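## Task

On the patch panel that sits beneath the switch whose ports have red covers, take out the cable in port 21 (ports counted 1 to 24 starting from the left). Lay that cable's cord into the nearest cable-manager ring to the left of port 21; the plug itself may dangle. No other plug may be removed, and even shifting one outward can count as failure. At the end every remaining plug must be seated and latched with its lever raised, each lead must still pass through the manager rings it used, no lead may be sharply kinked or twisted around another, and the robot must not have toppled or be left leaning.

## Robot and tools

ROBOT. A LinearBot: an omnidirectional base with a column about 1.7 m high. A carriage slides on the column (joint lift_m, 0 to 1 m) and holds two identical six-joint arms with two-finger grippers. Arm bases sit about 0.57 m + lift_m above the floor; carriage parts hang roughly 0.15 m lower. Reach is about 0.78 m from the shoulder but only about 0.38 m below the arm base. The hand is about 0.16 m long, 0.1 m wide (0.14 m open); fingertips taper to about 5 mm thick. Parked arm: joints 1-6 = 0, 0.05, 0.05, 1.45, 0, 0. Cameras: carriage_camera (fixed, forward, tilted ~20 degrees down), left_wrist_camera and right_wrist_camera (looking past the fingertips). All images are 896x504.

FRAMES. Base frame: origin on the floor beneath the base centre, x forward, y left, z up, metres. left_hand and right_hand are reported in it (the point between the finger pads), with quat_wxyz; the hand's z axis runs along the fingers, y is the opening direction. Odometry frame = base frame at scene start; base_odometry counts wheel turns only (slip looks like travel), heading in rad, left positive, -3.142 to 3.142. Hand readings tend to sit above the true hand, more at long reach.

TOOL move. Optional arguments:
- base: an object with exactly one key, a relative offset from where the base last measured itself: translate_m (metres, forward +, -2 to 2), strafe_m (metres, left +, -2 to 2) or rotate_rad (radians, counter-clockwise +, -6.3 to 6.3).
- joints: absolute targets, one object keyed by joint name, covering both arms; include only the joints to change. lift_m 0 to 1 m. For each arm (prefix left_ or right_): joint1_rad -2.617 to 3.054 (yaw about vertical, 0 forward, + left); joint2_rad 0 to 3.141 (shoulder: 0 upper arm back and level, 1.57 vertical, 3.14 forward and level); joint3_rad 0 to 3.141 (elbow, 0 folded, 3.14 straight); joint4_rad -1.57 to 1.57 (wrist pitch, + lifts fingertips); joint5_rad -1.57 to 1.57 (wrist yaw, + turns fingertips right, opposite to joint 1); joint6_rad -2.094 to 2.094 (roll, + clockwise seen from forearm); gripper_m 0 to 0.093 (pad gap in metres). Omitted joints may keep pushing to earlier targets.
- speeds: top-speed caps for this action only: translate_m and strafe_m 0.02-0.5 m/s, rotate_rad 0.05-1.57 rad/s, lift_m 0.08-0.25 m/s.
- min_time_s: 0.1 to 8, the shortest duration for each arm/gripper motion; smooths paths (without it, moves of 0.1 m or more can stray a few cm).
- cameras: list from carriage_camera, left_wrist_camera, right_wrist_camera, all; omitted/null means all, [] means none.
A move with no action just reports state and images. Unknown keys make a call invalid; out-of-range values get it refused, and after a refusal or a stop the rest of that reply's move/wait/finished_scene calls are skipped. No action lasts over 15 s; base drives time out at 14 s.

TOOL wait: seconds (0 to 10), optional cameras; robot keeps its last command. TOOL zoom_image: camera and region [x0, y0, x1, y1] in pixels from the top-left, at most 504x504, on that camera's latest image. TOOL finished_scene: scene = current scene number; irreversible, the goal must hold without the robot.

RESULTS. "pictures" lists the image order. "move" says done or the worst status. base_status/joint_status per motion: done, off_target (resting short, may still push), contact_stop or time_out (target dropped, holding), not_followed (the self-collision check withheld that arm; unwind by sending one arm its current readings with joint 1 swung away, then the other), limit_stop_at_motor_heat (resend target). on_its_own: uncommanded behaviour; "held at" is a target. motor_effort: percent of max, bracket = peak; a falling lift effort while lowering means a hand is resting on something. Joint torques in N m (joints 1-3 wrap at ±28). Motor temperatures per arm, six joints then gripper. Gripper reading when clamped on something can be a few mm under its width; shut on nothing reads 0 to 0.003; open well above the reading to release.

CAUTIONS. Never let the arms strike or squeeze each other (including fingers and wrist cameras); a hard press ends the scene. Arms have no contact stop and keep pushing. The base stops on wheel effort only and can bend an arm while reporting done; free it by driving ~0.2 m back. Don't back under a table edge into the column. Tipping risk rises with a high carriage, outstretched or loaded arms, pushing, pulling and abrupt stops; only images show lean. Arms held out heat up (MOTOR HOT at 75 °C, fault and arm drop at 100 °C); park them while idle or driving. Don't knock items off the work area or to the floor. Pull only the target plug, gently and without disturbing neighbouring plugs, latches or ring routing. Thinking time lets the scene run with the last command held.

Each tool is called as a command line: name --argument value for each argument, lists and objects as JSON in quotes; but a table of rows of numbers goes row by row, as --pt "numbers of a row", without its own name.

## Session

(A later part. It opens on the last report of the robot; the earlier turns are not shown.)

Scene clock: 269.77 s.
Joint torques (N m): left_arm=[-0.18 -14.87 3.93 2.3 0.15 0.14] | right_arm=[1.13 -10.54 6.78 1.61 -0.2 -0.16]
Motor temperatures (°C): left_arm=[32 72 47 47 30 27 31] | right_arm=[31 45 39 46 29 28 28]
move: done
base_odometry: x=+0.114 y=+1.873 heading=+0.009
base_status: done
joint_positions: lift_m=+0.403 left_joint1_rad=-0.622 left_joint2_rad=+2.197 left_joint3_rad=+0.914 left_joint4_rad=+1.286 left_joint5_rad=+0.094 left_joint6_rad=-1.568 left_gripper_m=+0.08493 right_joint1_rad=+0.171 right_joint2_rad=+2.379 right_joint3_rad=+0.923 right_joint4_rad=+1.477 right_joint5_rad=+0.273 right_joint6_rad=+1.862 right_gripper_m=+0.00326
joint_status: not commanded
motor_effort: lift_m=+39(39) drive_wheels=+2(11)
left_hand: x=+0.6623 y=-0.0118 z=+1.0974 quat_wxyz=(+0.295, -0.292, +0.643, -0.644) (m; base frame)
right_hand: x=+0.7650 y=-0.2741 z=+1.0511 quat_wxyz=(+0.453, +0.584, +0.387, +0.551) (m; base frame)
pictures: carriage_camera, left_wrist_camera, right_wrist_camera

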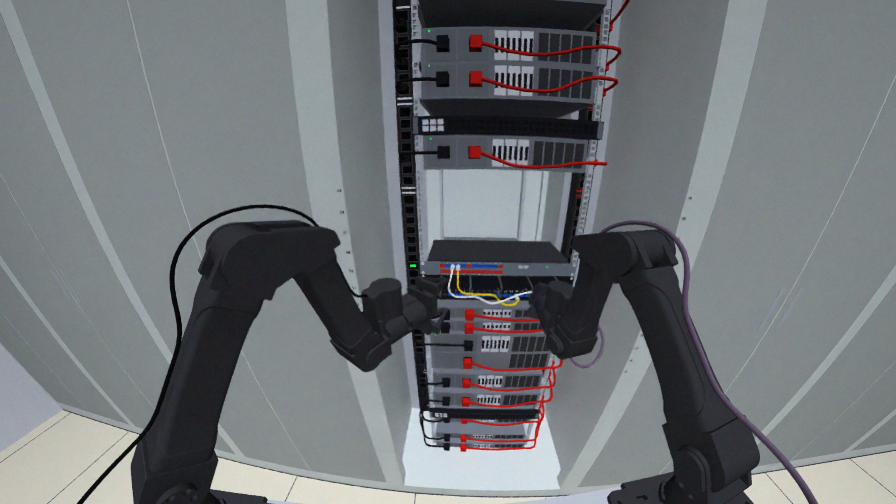

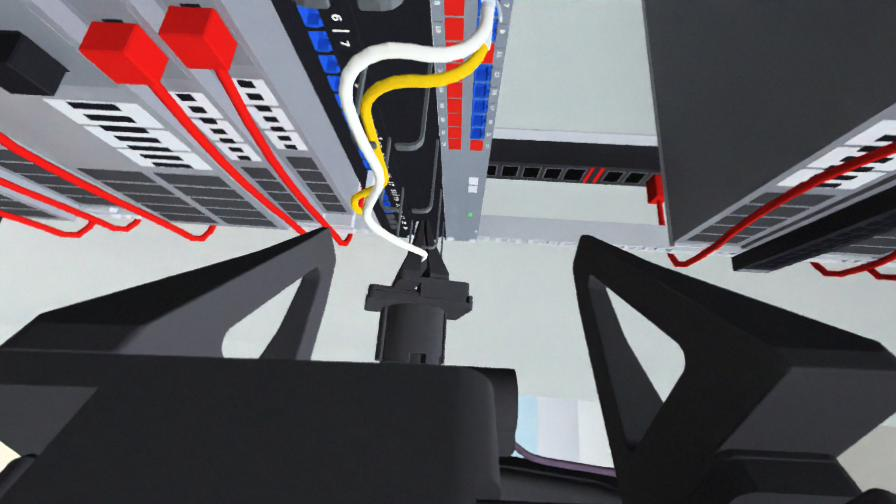

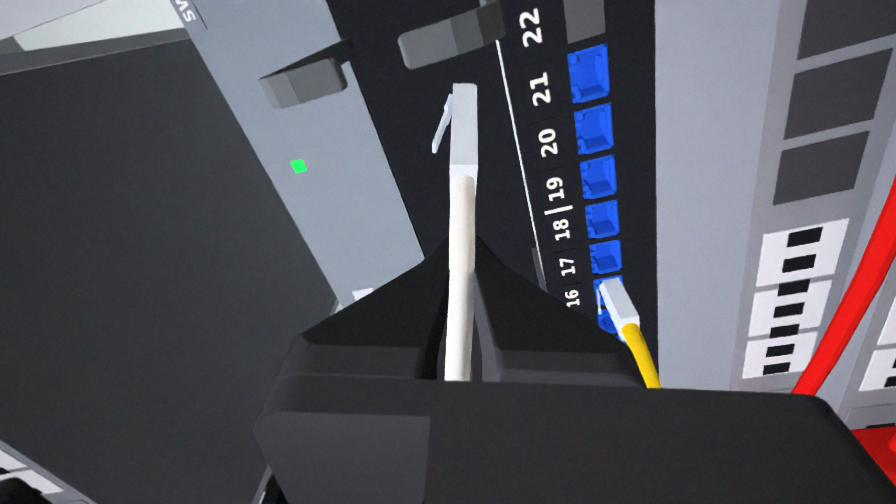

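move --joints '{"lift_m":0.4035}' --base '{"translate_m":0.015}' --speeds '{"translate_m":0.02}' --cameras '["left_wrist_camera"]'

zoom_image --camera "left_wrist_camera" --region '[370, 210, 450, 290]'

Scene clock: 271.87 s.
Joint torques (N m): left_arm=[-0.49 -14.93 4.11 2.24 0.18 0.11] | right_arm=[0.61 -10.25 10.76 0.84 -0.43 -0.18]
Motor temperatures (°C): left_arm=[32 72 47 48 30 27 31] | right_arm=[31 45 40 46 29 28 28]
move: done
base_odometry: x=+0.128 y=+1.874 heading=+0.009
base_status: done
joint_positions: lift_m=+0.403 left_joint1_rad=-0.622 left_joint2_rad=+2.197 left_joint3_rad=+0.914 left_joint4_rad=+1.286 left_joint5_rad=+0.094 left_joint6_rad=-1.568 left_gripper_m=+0.08493 right_joint1_rad=+0.176 right_joint2_rad=+2.379 right_joint3_rad=+0.872 right_joint4_rad=+1.540 right_joint5_rad=+0.297 right_joint6_rad=+1.864 right_gripper_m=+0.00325
joint_status: all done
motor_effort: lift_m=+40(42) drive_wheels=+7(12)
left_hand: x=+0.6623 y=-0.0118 z=+1.0978 quat_wxyz=(+0.295, -0.292, +0.643, -0.644) (m; base frame)
right_hand: x=+0.7523 y=-0.2774 z=+1.0503 quat_wxyz=(+0.460, +0.585, +0.378, +0.552) (m; base frame)
pictures: left_wrist_camera

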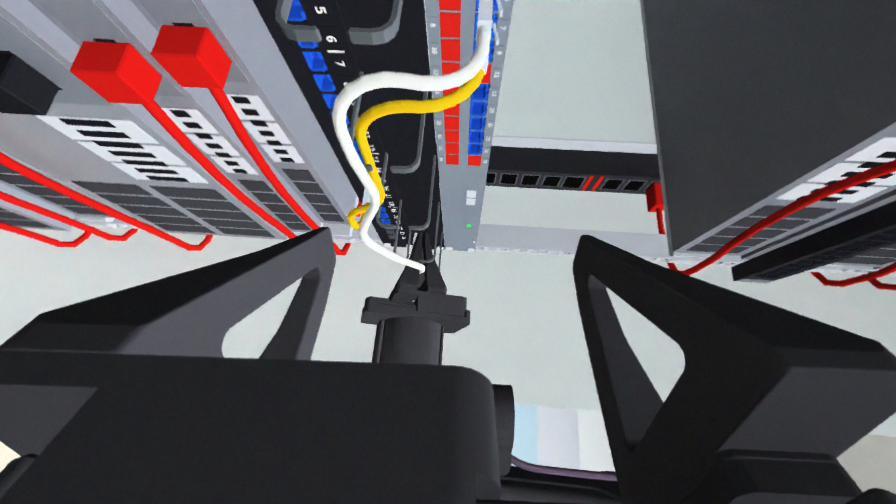

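Scaled by 6.300 from the camera's 896x504 image, which has a finer 1280x720 frame.

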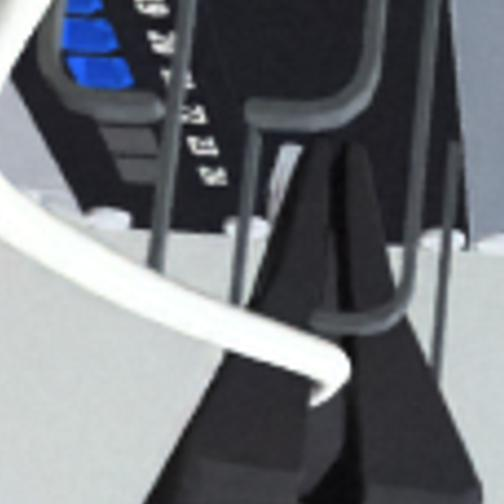

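move --cameras '["right_wrist_camera","carriage_camera"]'

Scene clock: 272.03 s.
Joint torques (N m): left_arm=[-0.34 -14.91 3.97 2.25 0.11 0.11] | right_arm=[0.58 -10.24 10.7 0.86 -0.43 -0.18]
Motor temperatures (°C): left_arm=[32 72 47 48 30 27 31] | right_arm=[31 45 40 46 29 28 28]
base_odometry: x=+0.128 y=+1.874 heading=+0.009
base_status: done
joint_positions: lift_m=+0.403 left_joint1_rad=-0.622 left_joint2_rad=+2.197 left_joint3_rad=+0.914 left_joint4_rad=+1.286 left_joint5_rad=+0.094 left_joint6_rad=-1.568 left_gripper_m=+0.08493 right_joint1_rad=+0.176 right_joint2_rad=+2.379 right_joint3_rad=+0.872 right_joint4_rad=+1.540 right_joint5_rad=+0.297 right_joint6_rad=+1.864 right_gripper_m=+0.00325
joint_status: all done
motor_effort: lift_m=+40(42) drive_wheels=+6(12)
left_hand: x=+0.6623 y=-0.0118 z=+1.0978 quat_wxyz=(+0.295, -0.292, +0.643, -0.644) (m; base frame)
right_hand: x=+0.7523 y=-0.2774 z=+1.0503 quat_wxyz=(+0.460, +0.585, +0.378, +0.552) (m; base frame)
pictures: carriage_camera, right_wrist_camera

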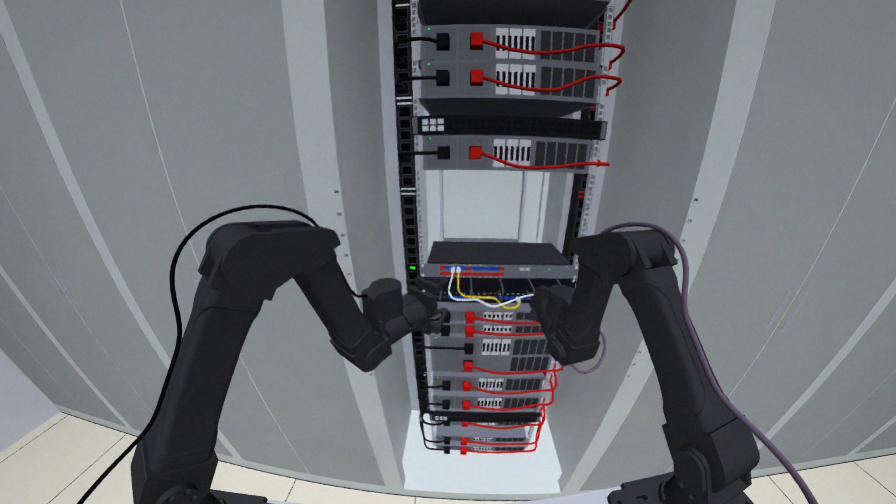

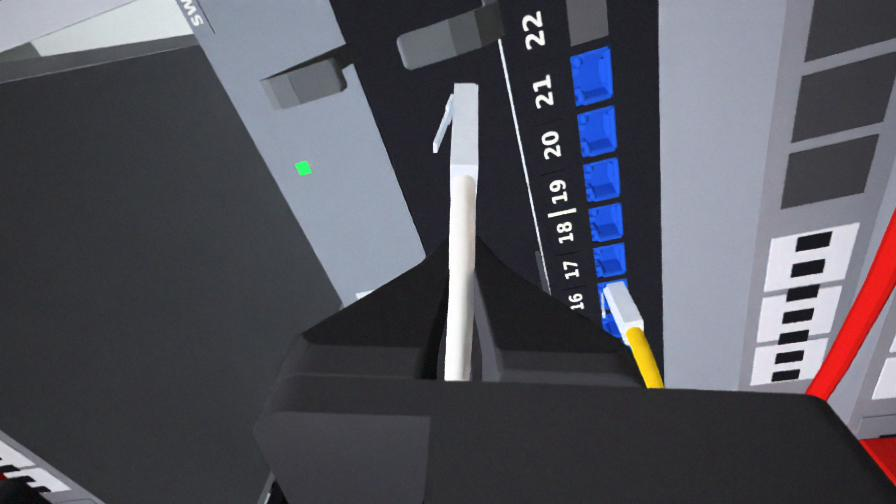

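move --base '{"translate_m":-0.05}' --speeds '{"translate_m":0.04}' --cameras '[]'

move --joints '{"right_joint1_rad":0.3136,"right_joint2_rad":2.45,"right_joint3_rad":1.146,"right_joint4_rad":1.304,"right_joint5_rad":0.864}' --min_time_s 2.5

zoom_image --camera "left_wrist_camera" --region '[340, 130, 480, 290]'

Scene clock: 274.67 s.
Joint torques (N m): left_arm=[-0.36 -14.99 4.08 2.35 0.13 0.12] | right_arm=[0.81 -10.7 5.41 2.06 -0.11 -0.18]
Motor temperatures (°C): left_arm=[32 72 47 48 30 27 31] | right_arm=[31 45 40 46 29 28 28]
move: done
base_odometry: x=+0.078 y=+1.873 heading=+0.008
base_status: done
joint_positions: lift_m=+0.403 left_joint1_rad=-0.622 left_joint2_rad=+2.197 left_joint3_rad=+0.914 left_joint4_rad=+1.286 left_joint5_rad=+0.094 left_joint6_rad=-1.568 left_gripper_m=+0.08493 right_joint1_rad=+0.173 right_joint2_rad=+2.379 right_joint3_rad=+0.941 right_joint4_rad=+1.441 right_joint5_rad=+0.264 right_joint6_rad=+1.864 right_gripper_m=+0.00325
joint_status: not commanded
motor_effort: lift_m=+40(41) drive_wheels=+3(12)
left_hand: x=+0.6623 y=-0.0119 z=+1.0978 quat_wxyz=(+0.295, -0.292, +0.643, -0.644) (m; base frame)
right_hand: x=+0.7694 y=-0.2703 z=+1.0490 quat_wxyz=(+0.447, +0.585, +0.395, +0.549) (m; base frame)
pictures: none
No camera images: "cameras" was empty.

Scene clock: 277.47 s.
Joint torques (N m): left_arm=[-0.35 -14.83 4.11 2.28 0.15 0.09] | right_arm=[1.09 -10.36 6.23 1.73 0.09 -0.18]
Motor temperatures (°C): left_arm=[32 72 46 48 30 27 31] | right_arm=[31 45 40 46 29 28 28]
move: done
base_odometry: x=+0.078 y=+1.873 heading=+0.008
base_status: not commanded
joint_positions: lift_m=+0.403 left_joint1_rad=-0.622 left_joint2_rad=+2.197 left_joint3_rad=+0.914 left_joint4_rad=+1.286 left_joint5_rad=+0.094 left_joint6_rad=-1.568 left_gripper_m=+0.08493 right_joint1_rad=+0.305 right_joint2_rad=+2.432 right_joint3_rad=+1.128 right_joint4_rad=+1.318 right_joint5_rad=+0.856 right_joint6_rad=+1.864 right_gripper_m=+0.00325
joint_status: all done
motor_effort: lift_m=+40(41) drive_wheels=+4(5)
left_hand: x=+0.6623 y=-0.0119 z=+1.0978 quat_wxyz=(+0.295, -0.292, +0.643, -0.644) (m; base frame)
right_hand: x=+0.7711 y=-0.2845 z=+1.0553 quat_wxyz=(+0.560, +0.659, +0.247, +0.437) (m; base frame)
pictures: carriage_camera, left_wrist_camera, right_wrist_camera

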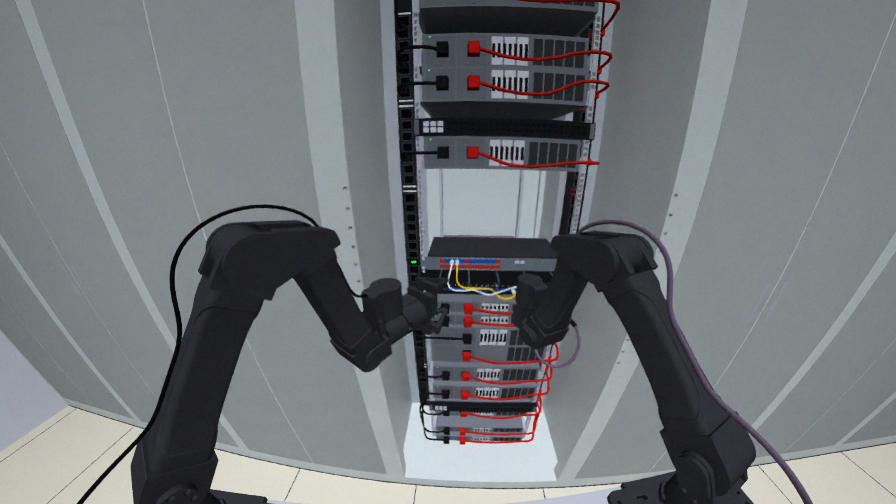

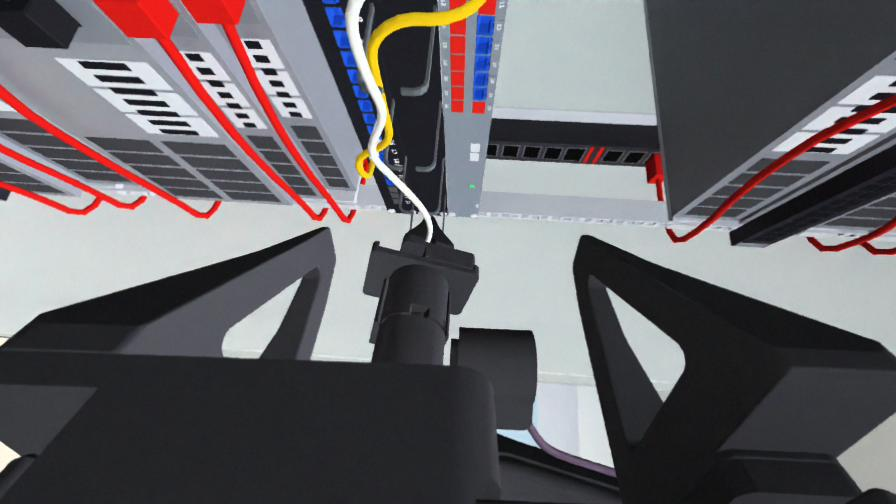

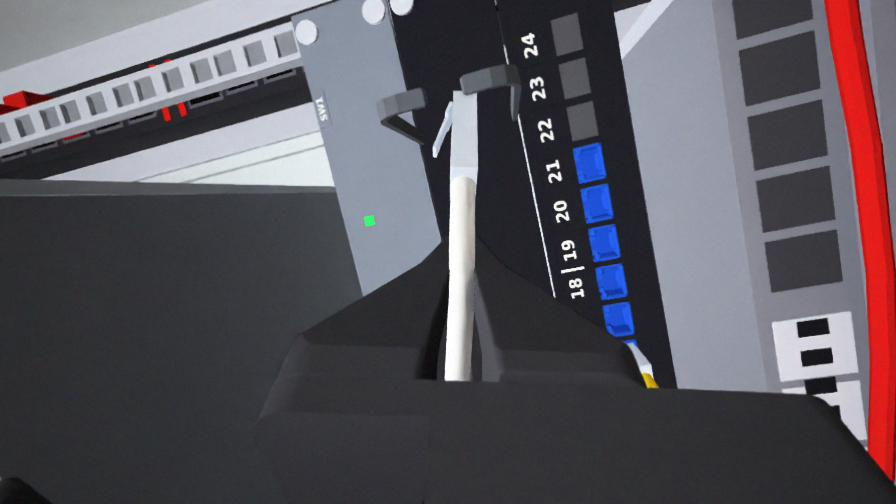

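Scaled by 3.150 from the camera's 896x504 image, which has a finer 1280x720 frame.

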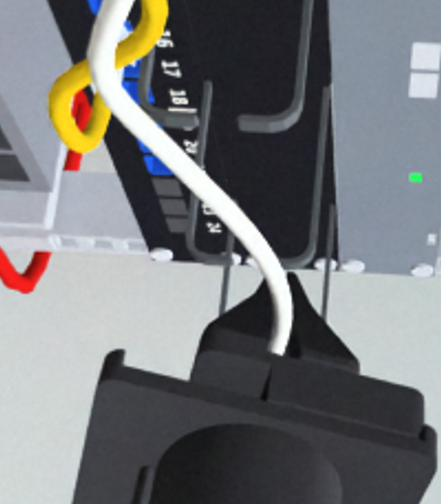

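move --joints '{"lift_m":0.393}' --base '{"translate_m":0.015}' --speeds '{"lift_m":0.08,"translate_m":0.03}'

zoom_image --camera "left_wrist_camera" --region '[360, 150, 470, 280]'

zoom_image --camera "carriage_camera" --region '[470, 250, 570, 310]'

Scene clock: 279.27 s.
Joint torques (N m): left_arm=[-0.25 -14.82 4.07 2.37 0.1 0.11] | right_arm=[1.16 -11.12 5.85 1.87 -0.14 -0.18]
Motor temperatures (°C): left_arm=[32 72 46 48 30 27 31] | right_arm=[31 45 40 46 29 28 28]
move: done
base_odometry: x=+0.093 y=+1.874 heading=+0.009
base_status: done
joint_positions: lift_m=+0.393 left_joint1_rad=-0.622 left_joint2_rad=+2.196 left_joint3_rad=+0.914 left_joint4_rad=+1.284 left_joint5_rad=+0.095 left_joint6_rad=-1.568 left_gripper_m=+0.08493 right_joint1_rad=+0.305 right_joint2_rad=+2.441 right_joint3_rad=+1.132 right_joint4_rad=+1.306 right_joint5_rad=+0.888 right_joint6_rad=+1.864 right_gripper_m=+0.00325
joint_status: all done
motor_effort: lift_m=+39(40) drive_wheels=+3(11)
left_hand: x=+0.6622 y=-0.0120 z=+1.0877 quat_wxyz=(+0.294, -0.291, +0.643, -0.644) (m; base frame)
right_hand: x=+0.7685 y=-0.2892 z=+1.0393 quat_wxyz=(+0.567, +0.665, +0.241, +0.422) (m; base frame)
pictures: carriage_camera, left_wrist_camera, right_wrist_camera

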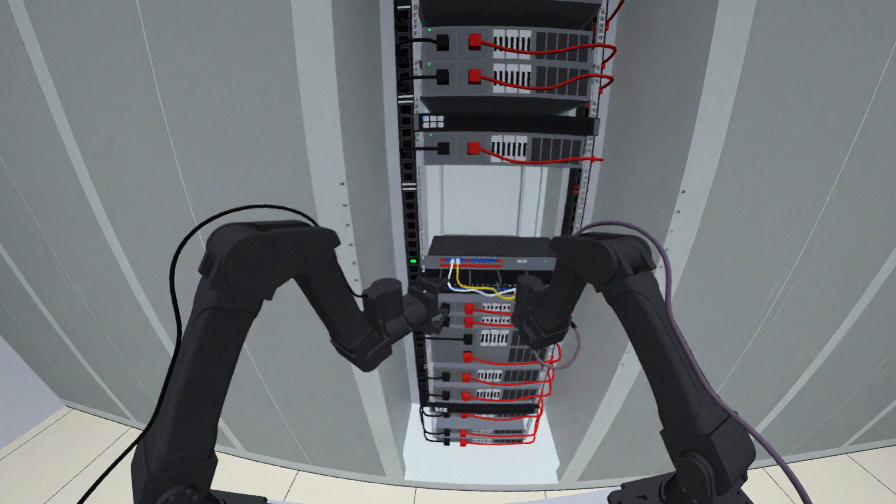

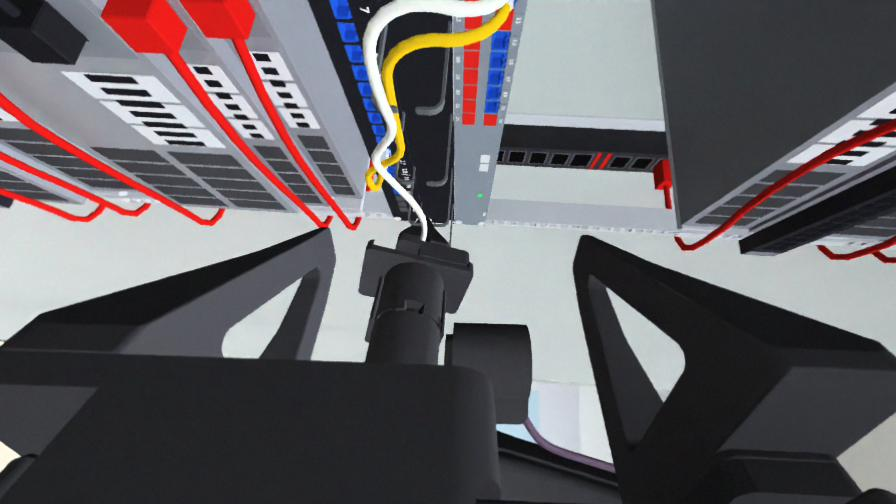

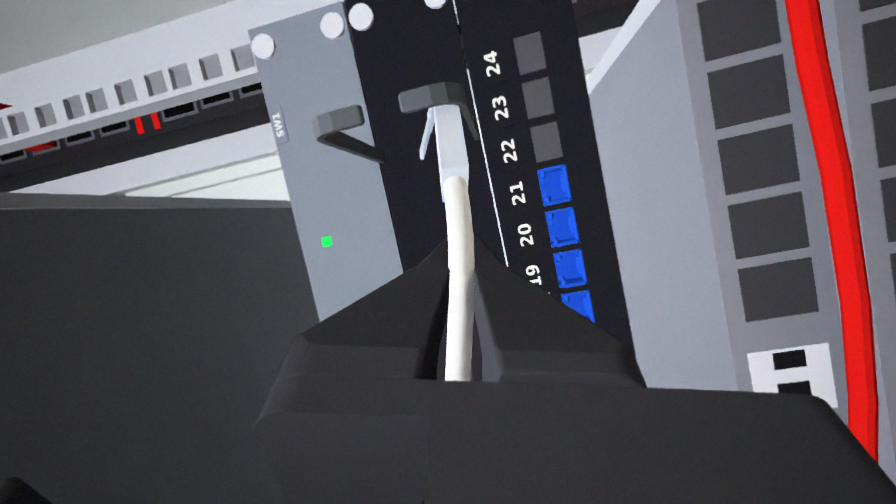

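Scaled by 3.877 from the camera's 896x504 image, which has a finer 1280x720 frame.

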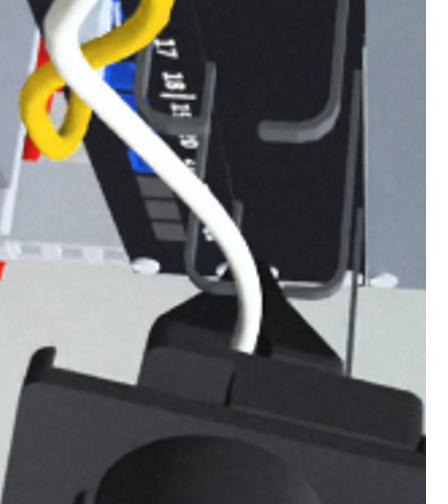

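Scaled by 5.040 from the camera's 896x504 image, which has a finer 1280x720 frame.

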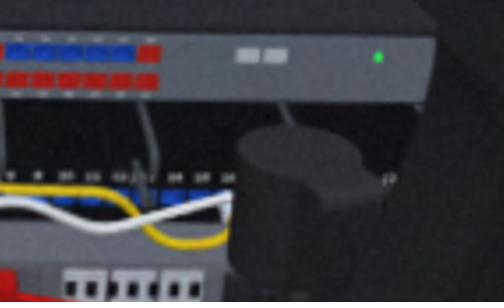

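move --base '{"translate_m":-0.02}' --speeds '{"translate_m":0.04}' --cameras '[]'

move --base '{"strafe_m":0.013}' --speeds '{"strafe_m":0.03}'

zoom_image --camera "left_wrist_camera" --region '[360, 150, 470, 280]'

Scene clock: 280.77 s.
Joint torques (N m): left_arm=[-0.85 -14.76 3.96 2.34 0.08 0.12] | right_arm=[1.02 -11.32 5.82 1.87 -0.05 -0.18]
Motor temperatures (°C): left_arm=[32 71 46 48 30 27 31] | right_arm=[31 45 40 46 29 28 28]
move: done
base_odometry: x=+0.073 y=+1.873 heading=+0.008
base_status: done
joint_positions: lift_m=+0.393 left_joint1_rad=-0.620 left_joint2_rad=+2.196 left_joint3_rad=+0.914 left_joint4_rad=+1.284 left_joint5_rad=+0.095 left_joint6_rad=-1.568 left_gripper_m=+0.08493 right_joint1_rad=+0.305 right_joint2_rad=+2.441 right_joint3_rad=+1.132 right_joint4_rad=+1.306 right_joint5_rad=+0.874 right_joint6_rad=+1.864 right_gripper_m=+0.00325
joint_status: not commanded
motor_effort: lift_m=+40(40) drive_wheels=+5(14)
left_hand: x=+0.6629 y=-0.0112 z=+1.0877 quat_wxyz=(+0.295, -0.292, +0.643, -0.644) (m; base frame)
right_hand: x=+0.7699 y=-0.2871 z=+1.0393 quat_wxyz=(+0.564, +0.663, +0.246, +0.426) (m; base frame)
pictures: none
No camera images: "cameras" was empty.

Scene clock: 281.63 s.
Joint torques (N m): left_arm=[-0.68 -14.82 4.05 2.34 0.05 0.12] | right_arm=[0.77 -11.28 5.86 1.86 -0.06 -0.18]
Motor temperatures (°C): left_arm=[32 71 46 48 30 27 31] | right_arm=[31 45 40 45 29 28 28]
move: done
base_odometry: x=+0.074 y=+1.886 heading=+0.008
base_status: done
joint_positions: lift_m=+0.393 left_joint1_rad=-0.619 left_joint2_rad=+2.196 left_joint3_rad=+0.914 left_joint4_rad=+1.284 left_joint5_rad=+0.096 left_joint6_rad=-1.568 left_gripper_m=+0.08493 right_joint1_rad=+0.307 right_joint2_rad=+2.441 right_joint3_rad=+1.132 right_joint4_rad=+1.306 right_joint5_rad=+0.874 right_joint6_rad=+1.864 right_gripper_m=+0.00325
joint_status: not commanded
motor_effort: lift_m=+39(40) drive_wheels=-6(10)
left_hand: x=+0.6630 y=-0.0109 z=+1.0877 quat_wxyz=(+0.295, -0.292, +0.643, -0.644) (m; base frame)
right_hand: x=+0.7698 y=-0.2858 z=+1.0393 quat_wxyz=(+0.564, +0.663, +0.247, +0.426) (m; base frame)
pictures: carriage_camera, left_wrist_camera, right_wrist_camera

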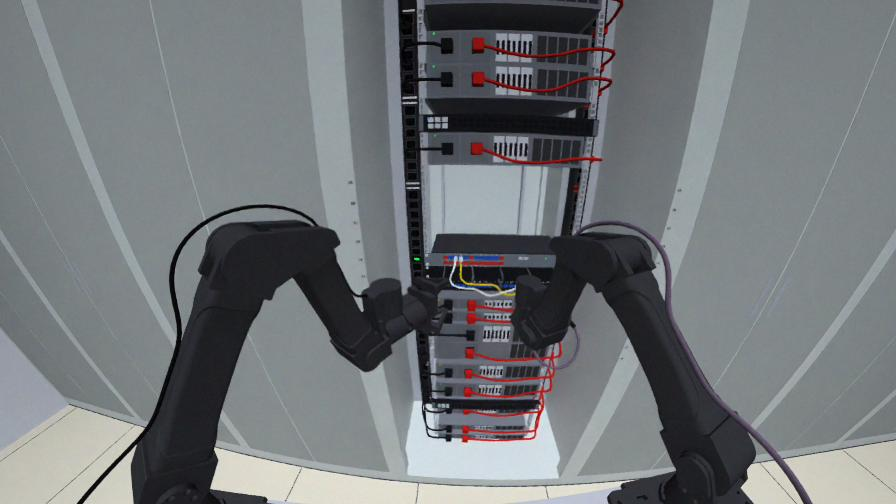

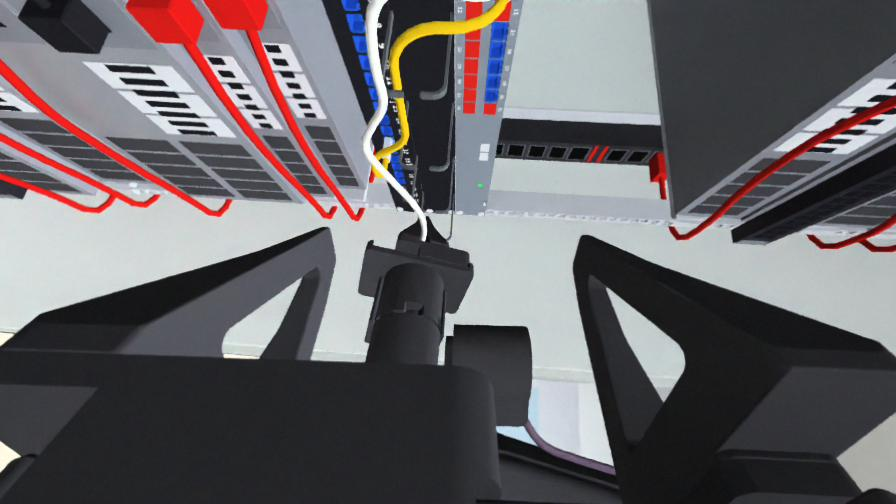

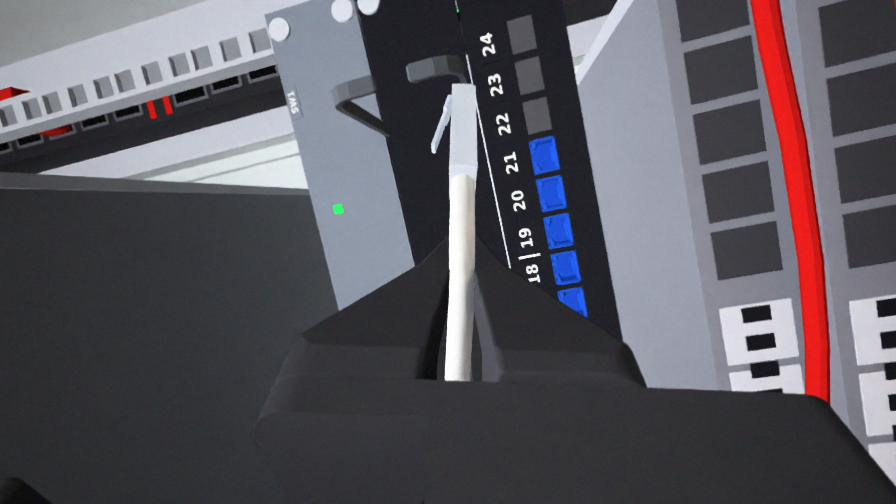

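Scaled by 3.877 from the camera's 896x504 image, which has a finer 1280x720 frame.

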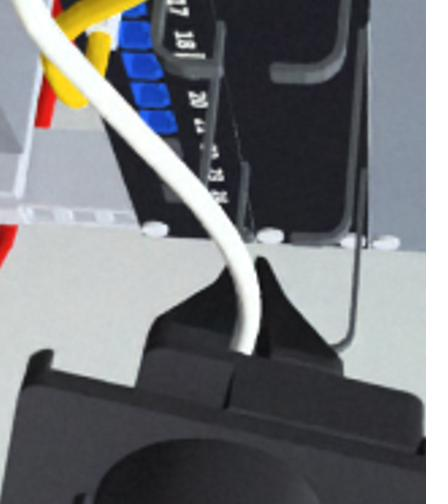

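move --joints '{"right_joint1_rad":0.333,"right_joint2_rad":2.493,"right_joint3_rad":1.257,"right_joint4_rad":1.235,"right_joint5_rad":1.053,"lift_m":0.395}' --min_time_s 1.5 --cameras '[]'

move --base '{"translate_m":0.02}' --speeds '{"translate_m":0.03}'

zoom_image --camera "left_wrist_camera" --region '[360, 150, 470, 280]'

Scene clock: 284.20 s.
Joint torques (N m): left_arm=[-0.76 -14.79 4.08 2.33 0.07 0.11] | right_arm=[1.07 -10.82 6.54 1.61 0.11 -0.19]
Motor temperatures (°C): left_arm=[32 70 46 48 30 27 31] | right_arm=[31 45 40 45 29 28 28]
move: done
base_odometry: x=+0.074 y=+1.886 heading=+0.008
base_status: not commanded
joint_positions: lift_m=+0.395 left_joint1_rad=-0.619 left_joint2_rad=+2.196 left_joint3_rad=+0.914 left_joint4_rad=+1.288 left_joint5_rad=+0.096 left_joint6_rad=-1.568 left_gripper_m=+0.08493 right_joint1_rad=+0.324 right_joint2_rad=+2.474 right_joint3_rad=+1.238 right_joint4_rad=+1.248 right_joint5_rad=+1.046 right_joint6_rad=+1.864 right_gripper_m=+0.00325
joint_status: all done
motor_effort: lift_m=+40(44) drive_wheels=-5(7)
left_hand: x=+0.6630 y=-0.0109 z=+1.0904 quat_wxyz=(+0.296, -0.291, +0.642, -0.645) (m; base frame)
right_hand: x=+0.7717 y=-0.2937 z=+1.0459 quat_wxyz=(+0.595, +0.679, +0.190, +0.386) (m; base frame)
pictures: none
No camera images: "cameras" was empty.

Scene clock: 285.30 s.
Joint torques (N m): left_arm=[-0.59 -14.91 4.01 2.24 0.1 0.14] | right_arm=[0.4 -10.97 6.45 1.57 -0.89 -0.18]
Motor temperatures (°C): left_arm=[32 70 46 48 30 27 31] | right_arm=[31 45 40 45 29 28 28]
move: done
base_odometry: x=+0.093 y=+1.886 heading=+0.008
base_status: done
joint_positions: lift_m=+0.395 left_joint1_rad=-0.619 left_joint2_rad=+2.196 left_joint3_rad=+0.914 left_joint4_rad=+1.288 left_joint5_rad=+0.096 left_joint6_rad=-1.568 left_gripper_m=+0.08493 right_joint1_rad=+0.331 right_joint2_rad=+2.477 right_joint3_rad=+1.238 right_joint4_rad=+1.244 right_joint5_rad=+1.148 right_joint6_rad=+1.864 right_gripper_m=+0.00325
joint_status: not commanded
motor_effort: lift_m=+40(41) drive_wheels=+4(9)
left_hand: x=+0.6628 y=-0.0111 z=+1.0904 quat_wxyz=(+0.295, -0.291, +0.642, -0.645) (m; base frame)
right_hand: x=+0.7592 y=-0.3029 z=+1.0437 quat_wxyz=(+0.612, +0.688, +0.160, +0.355) (m; base frame)
pictures: carriage_camera, left_wrist_camera, right_wrist_camera

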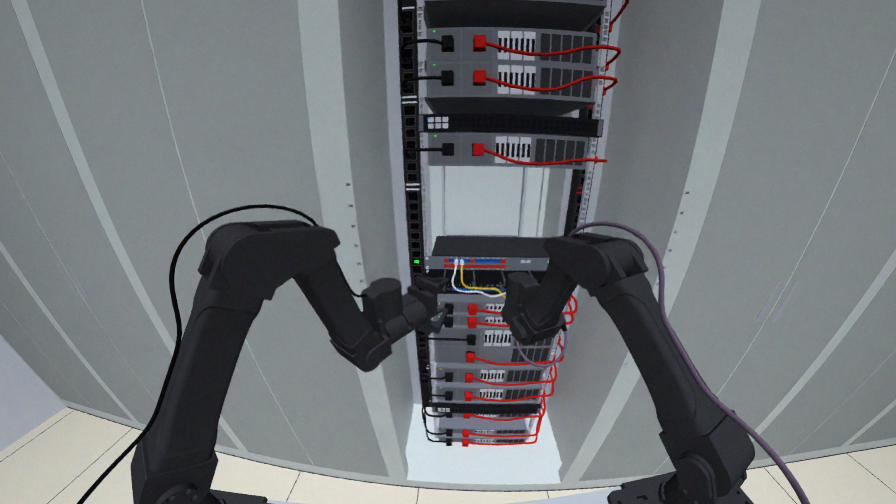

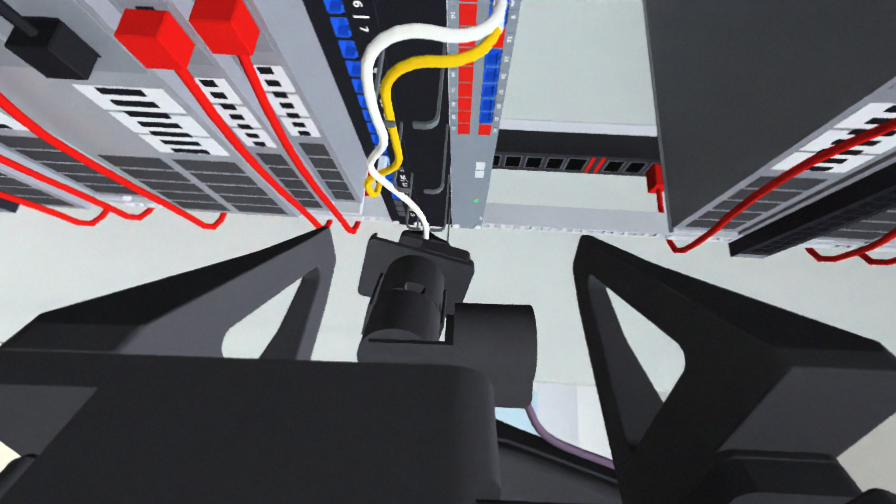

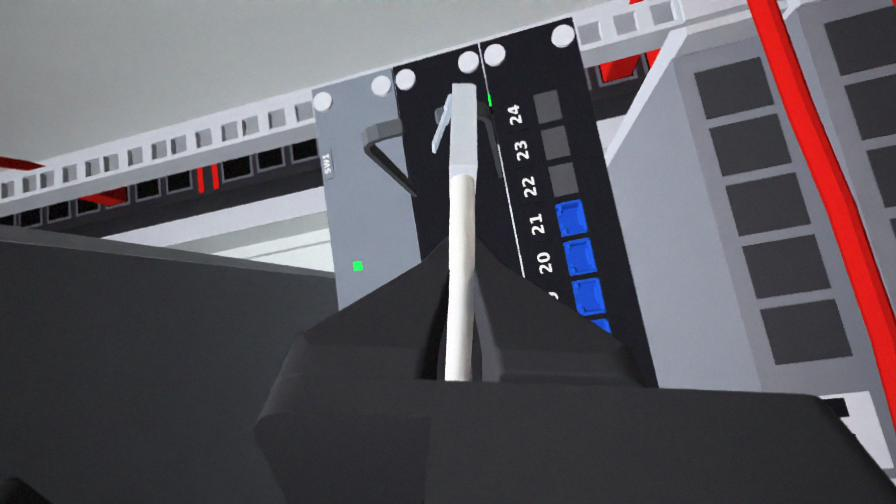

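Scaled by 3.877 from the camera's 896x504 image, which has a finer 1280x720 frame.

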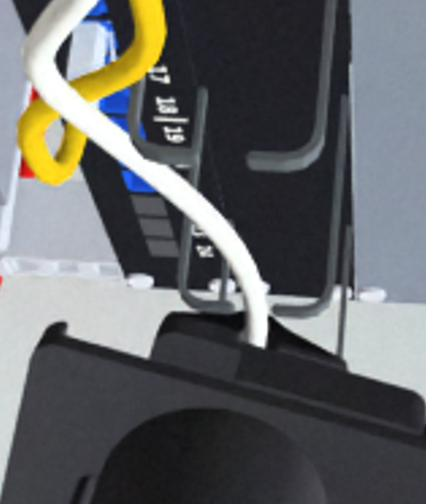

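move --base '{"translate_m":0.02}' --speeds '{"translate_m":0.02}'

zoom_image --camera "left_wrist_camera" --region '[360, 150, 470, 280]'

Scene clock: 287.00 s.
Joint torques (N m): left_arm=[-0.85 -14.8 3.97 2.27 0.08 0.07] | right_arm=[-2.48 -10.74 7.77 1.12 -2.25 -0.18]
Motor temperatures (°C): left_arm=[32 69 46 48 30 27 31] | right_arm=[31 46 40 45 29 28 28]
move: done
base_odometry: x=+0.113 y=+1.887 heading=+0.009
base_status: done
joint_positions: lift_m=+0.395 left_joint1_rad=-0.619 left_joint2_rad=+2.196 left_joint3_rad=+0.914 left_joint4_rad=+1.288 left_joint5_rad=+0.096 left_joint6_rad=-1.568 left_gripper_m=+0.08493 right_joint1_rad=+0.360 right_joint2_rad=+2.477 right_joint3_rad=+1.221 right_joint4_rad=+1.268 right_joint5_rad=+1.286 right_joint6_rad=+1.864 right_gripper_m=+0.00325
joint_status: not commanded
motor_effort: lift_m=+40(40) drive_wheels=+5(13)
left_hand: x=+0.6628 y=-0.0111 z=+1.0904 quat_wxyz=(+0.295, -0.291, +0.642, -0.645) (m; base frame)
right_hand: x=+0.7371 y=-0.3039 z=+1.0420 quat_wxyz=(+0.630, +0.696, +0.120, +0.323) (m; base frame)
pictures: carriage_camera, left_wrist_camera, right_wrist_camera

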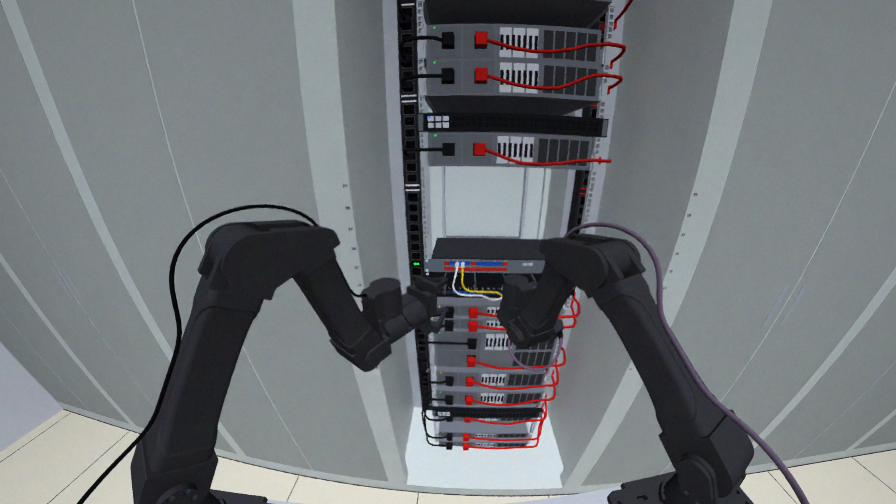

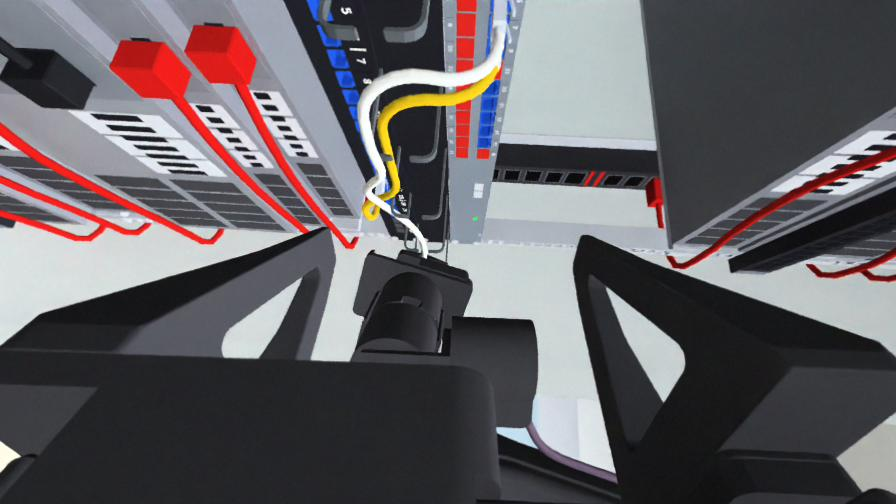

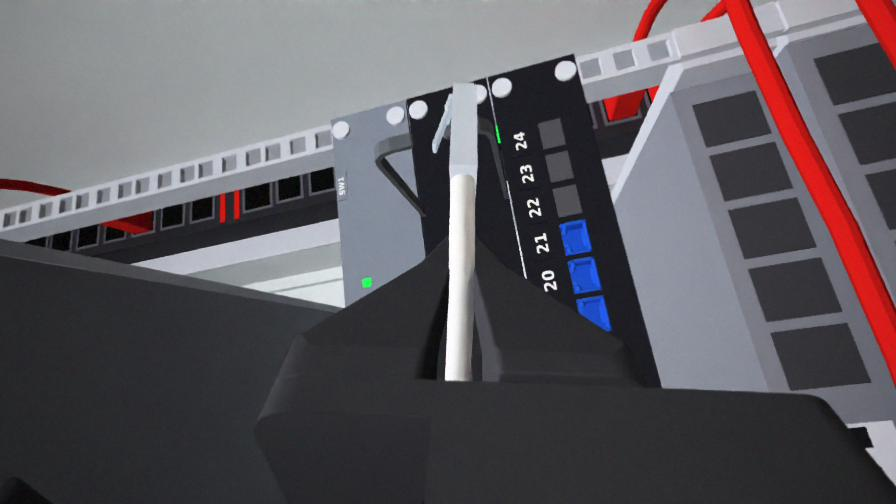

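Scaled by 3.877 from the camera's 896x504 image, which has a finer 1280x720 frame.

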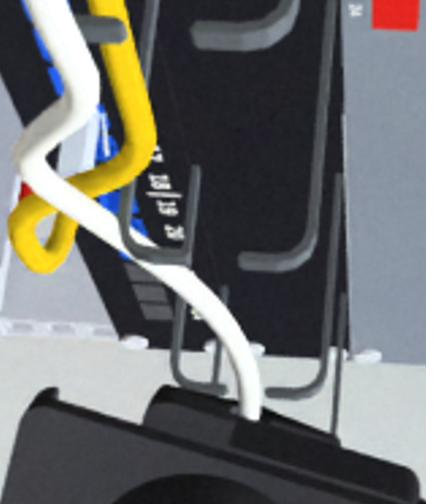

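move --base '{"translate_m":-0.045}' --speeds '{"translate_m":0.04}' --cameras '[]'

move --joints '{"right_joint1_rad":0.175,"right_joint2_rad":2.38,"right_joint3_rad":0.953,"right_joint4_rad":1.425,"right_joint5_rad":0.265,"lift_m":0.402}' --min_time_s 2.5

zoom_image --camera "left_wrist_camera" --region '[360, 150, 470, 280]'

Scene clock: 289.37 s.
Joint torques (N m): left_arm=[-0.44 -14.8 4.01 2.27 0.06 0.1] | right_arm=[0.39 -11 6.5 1.6 -0.1 -0.18]
Motor temperatures (°C): left_arm=[32 69 45 48 30 27 31] | right_arm=[31 46 40 45 29 28 28]
move: done
base_odometry: x=+0.069 y=+1.886 heading=+0.008
base_status: done
joint_positions: lift_m=+0.395 left_joint1_rad=-0.620 left_joint2_rad=+2.196 left_joint3_rad=+0.914 left_joint4_rad=+1.288 left_joint5_rad=+0.096 left_joint6_rad=-1.568 left_gripper_m=+0.08493 right_joint1_rad=+0.331 right_joint2_rad=+2.477 right_joint3_rad=+1.239 right_joint4_rad=+1.246 right_joint5_rad=+1.068 right_joint6_rad=+1.864 right_gripper_m=+0.00325
joint_status: not commanded
motor_effort: lift_m=+40(41) drive_wheels=-4(10)
left_hand: x=+0.6627 y=-0.0113 z=+1.0904 quat_wxyz=(+0.295, -0.291, +0.642, -0.645) (m; base frame)
right_hand: x=+0.7689 y=-0.2927 z=+1.0442 quat_wxyz=(+0.598, +0.681, +0.187, +0.380) (m; base frame)
pictures: none
No camera images: "cameras" was empty.

Scene clock: 292.17 s.
Joint torques (N m): left_arm=[-0.61 -14.42 4.01 2.28 0.1 0.09] | right_arm=[-0.29 -14.3 3.47 2.35 -0.1 -0.19]
Motor temperatures (°C): left_arm=[32 68 45 48 30 27 31] | right_arm=[31 47 40 45 29 28 28]
move: done
base_odometry: x=+0.069 y=+1.886 heading=+0.008
base_status: not commanded
joint_positions: lift_m=+0.402 left_joint1_rad=-0.620 left_joint2_rad=+2.194 left_joint3_rad=+0.914 left_joint4_rad=+1.290 left_joint5_rad=+0.096 left_joint6_rad=-1.568 left_gripper_m=+0.08493 right_joint1_rad=+0.180 right_joint2_rad=+2.412 right_joint3_rad=+0.961 right_joint4_rad=+1.414 right_joint5_rad=+0.281 right_joint6_rad=+1.864 right_gripper_m=+0.00325
joint_status: all done
motor_effort: lift_m=+39(46) drive_wheels=-3(5)
left_hand: x=+0.6627 y=-0.0113 z=+1.0990 quat_wxyz=(+0.296, -0.290, +0.641, -0.646) (m; base frame)
right_hand: x=+0.7715 y=-0.2692 z=+1.0309 quat_wxyz=(+0.445, +0.596, +0.402, +0.534) (m; base frame)
pictures: carriage_camera, left_wrist_camera, right_wrist_camera

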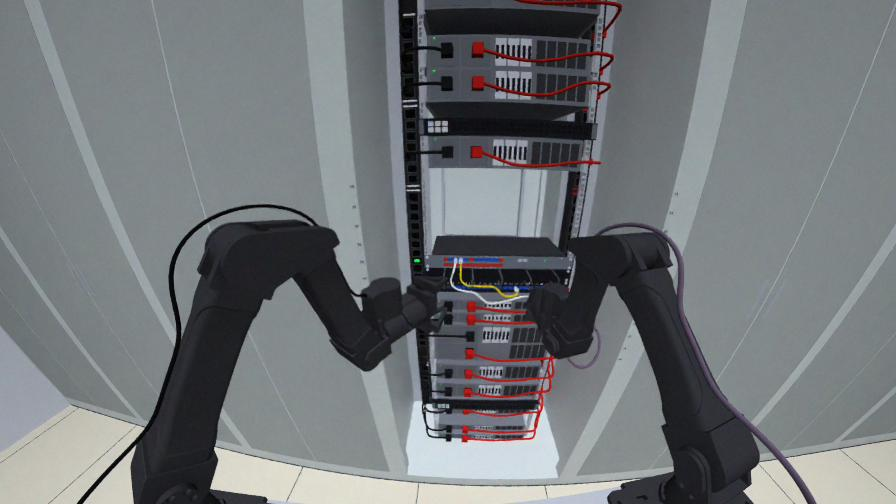

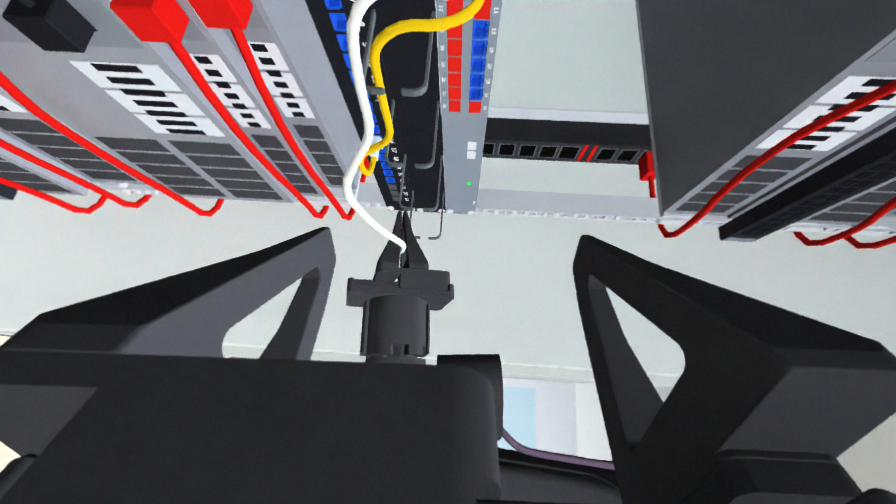

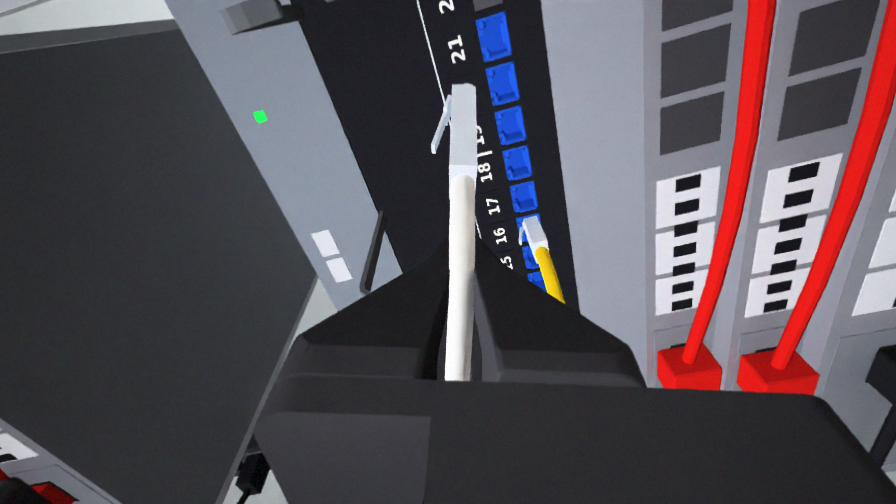

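Scaled by 3.877 from the camera's 896x504 image, which has a finer 1280x720 frame.

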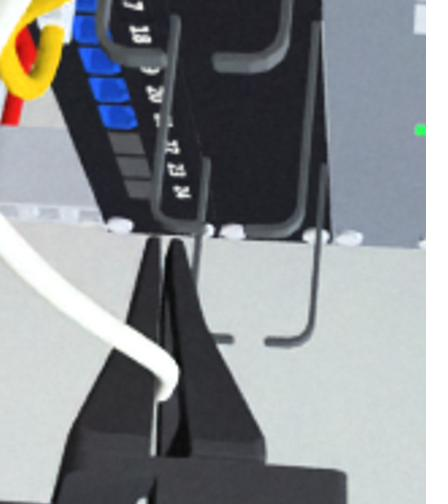

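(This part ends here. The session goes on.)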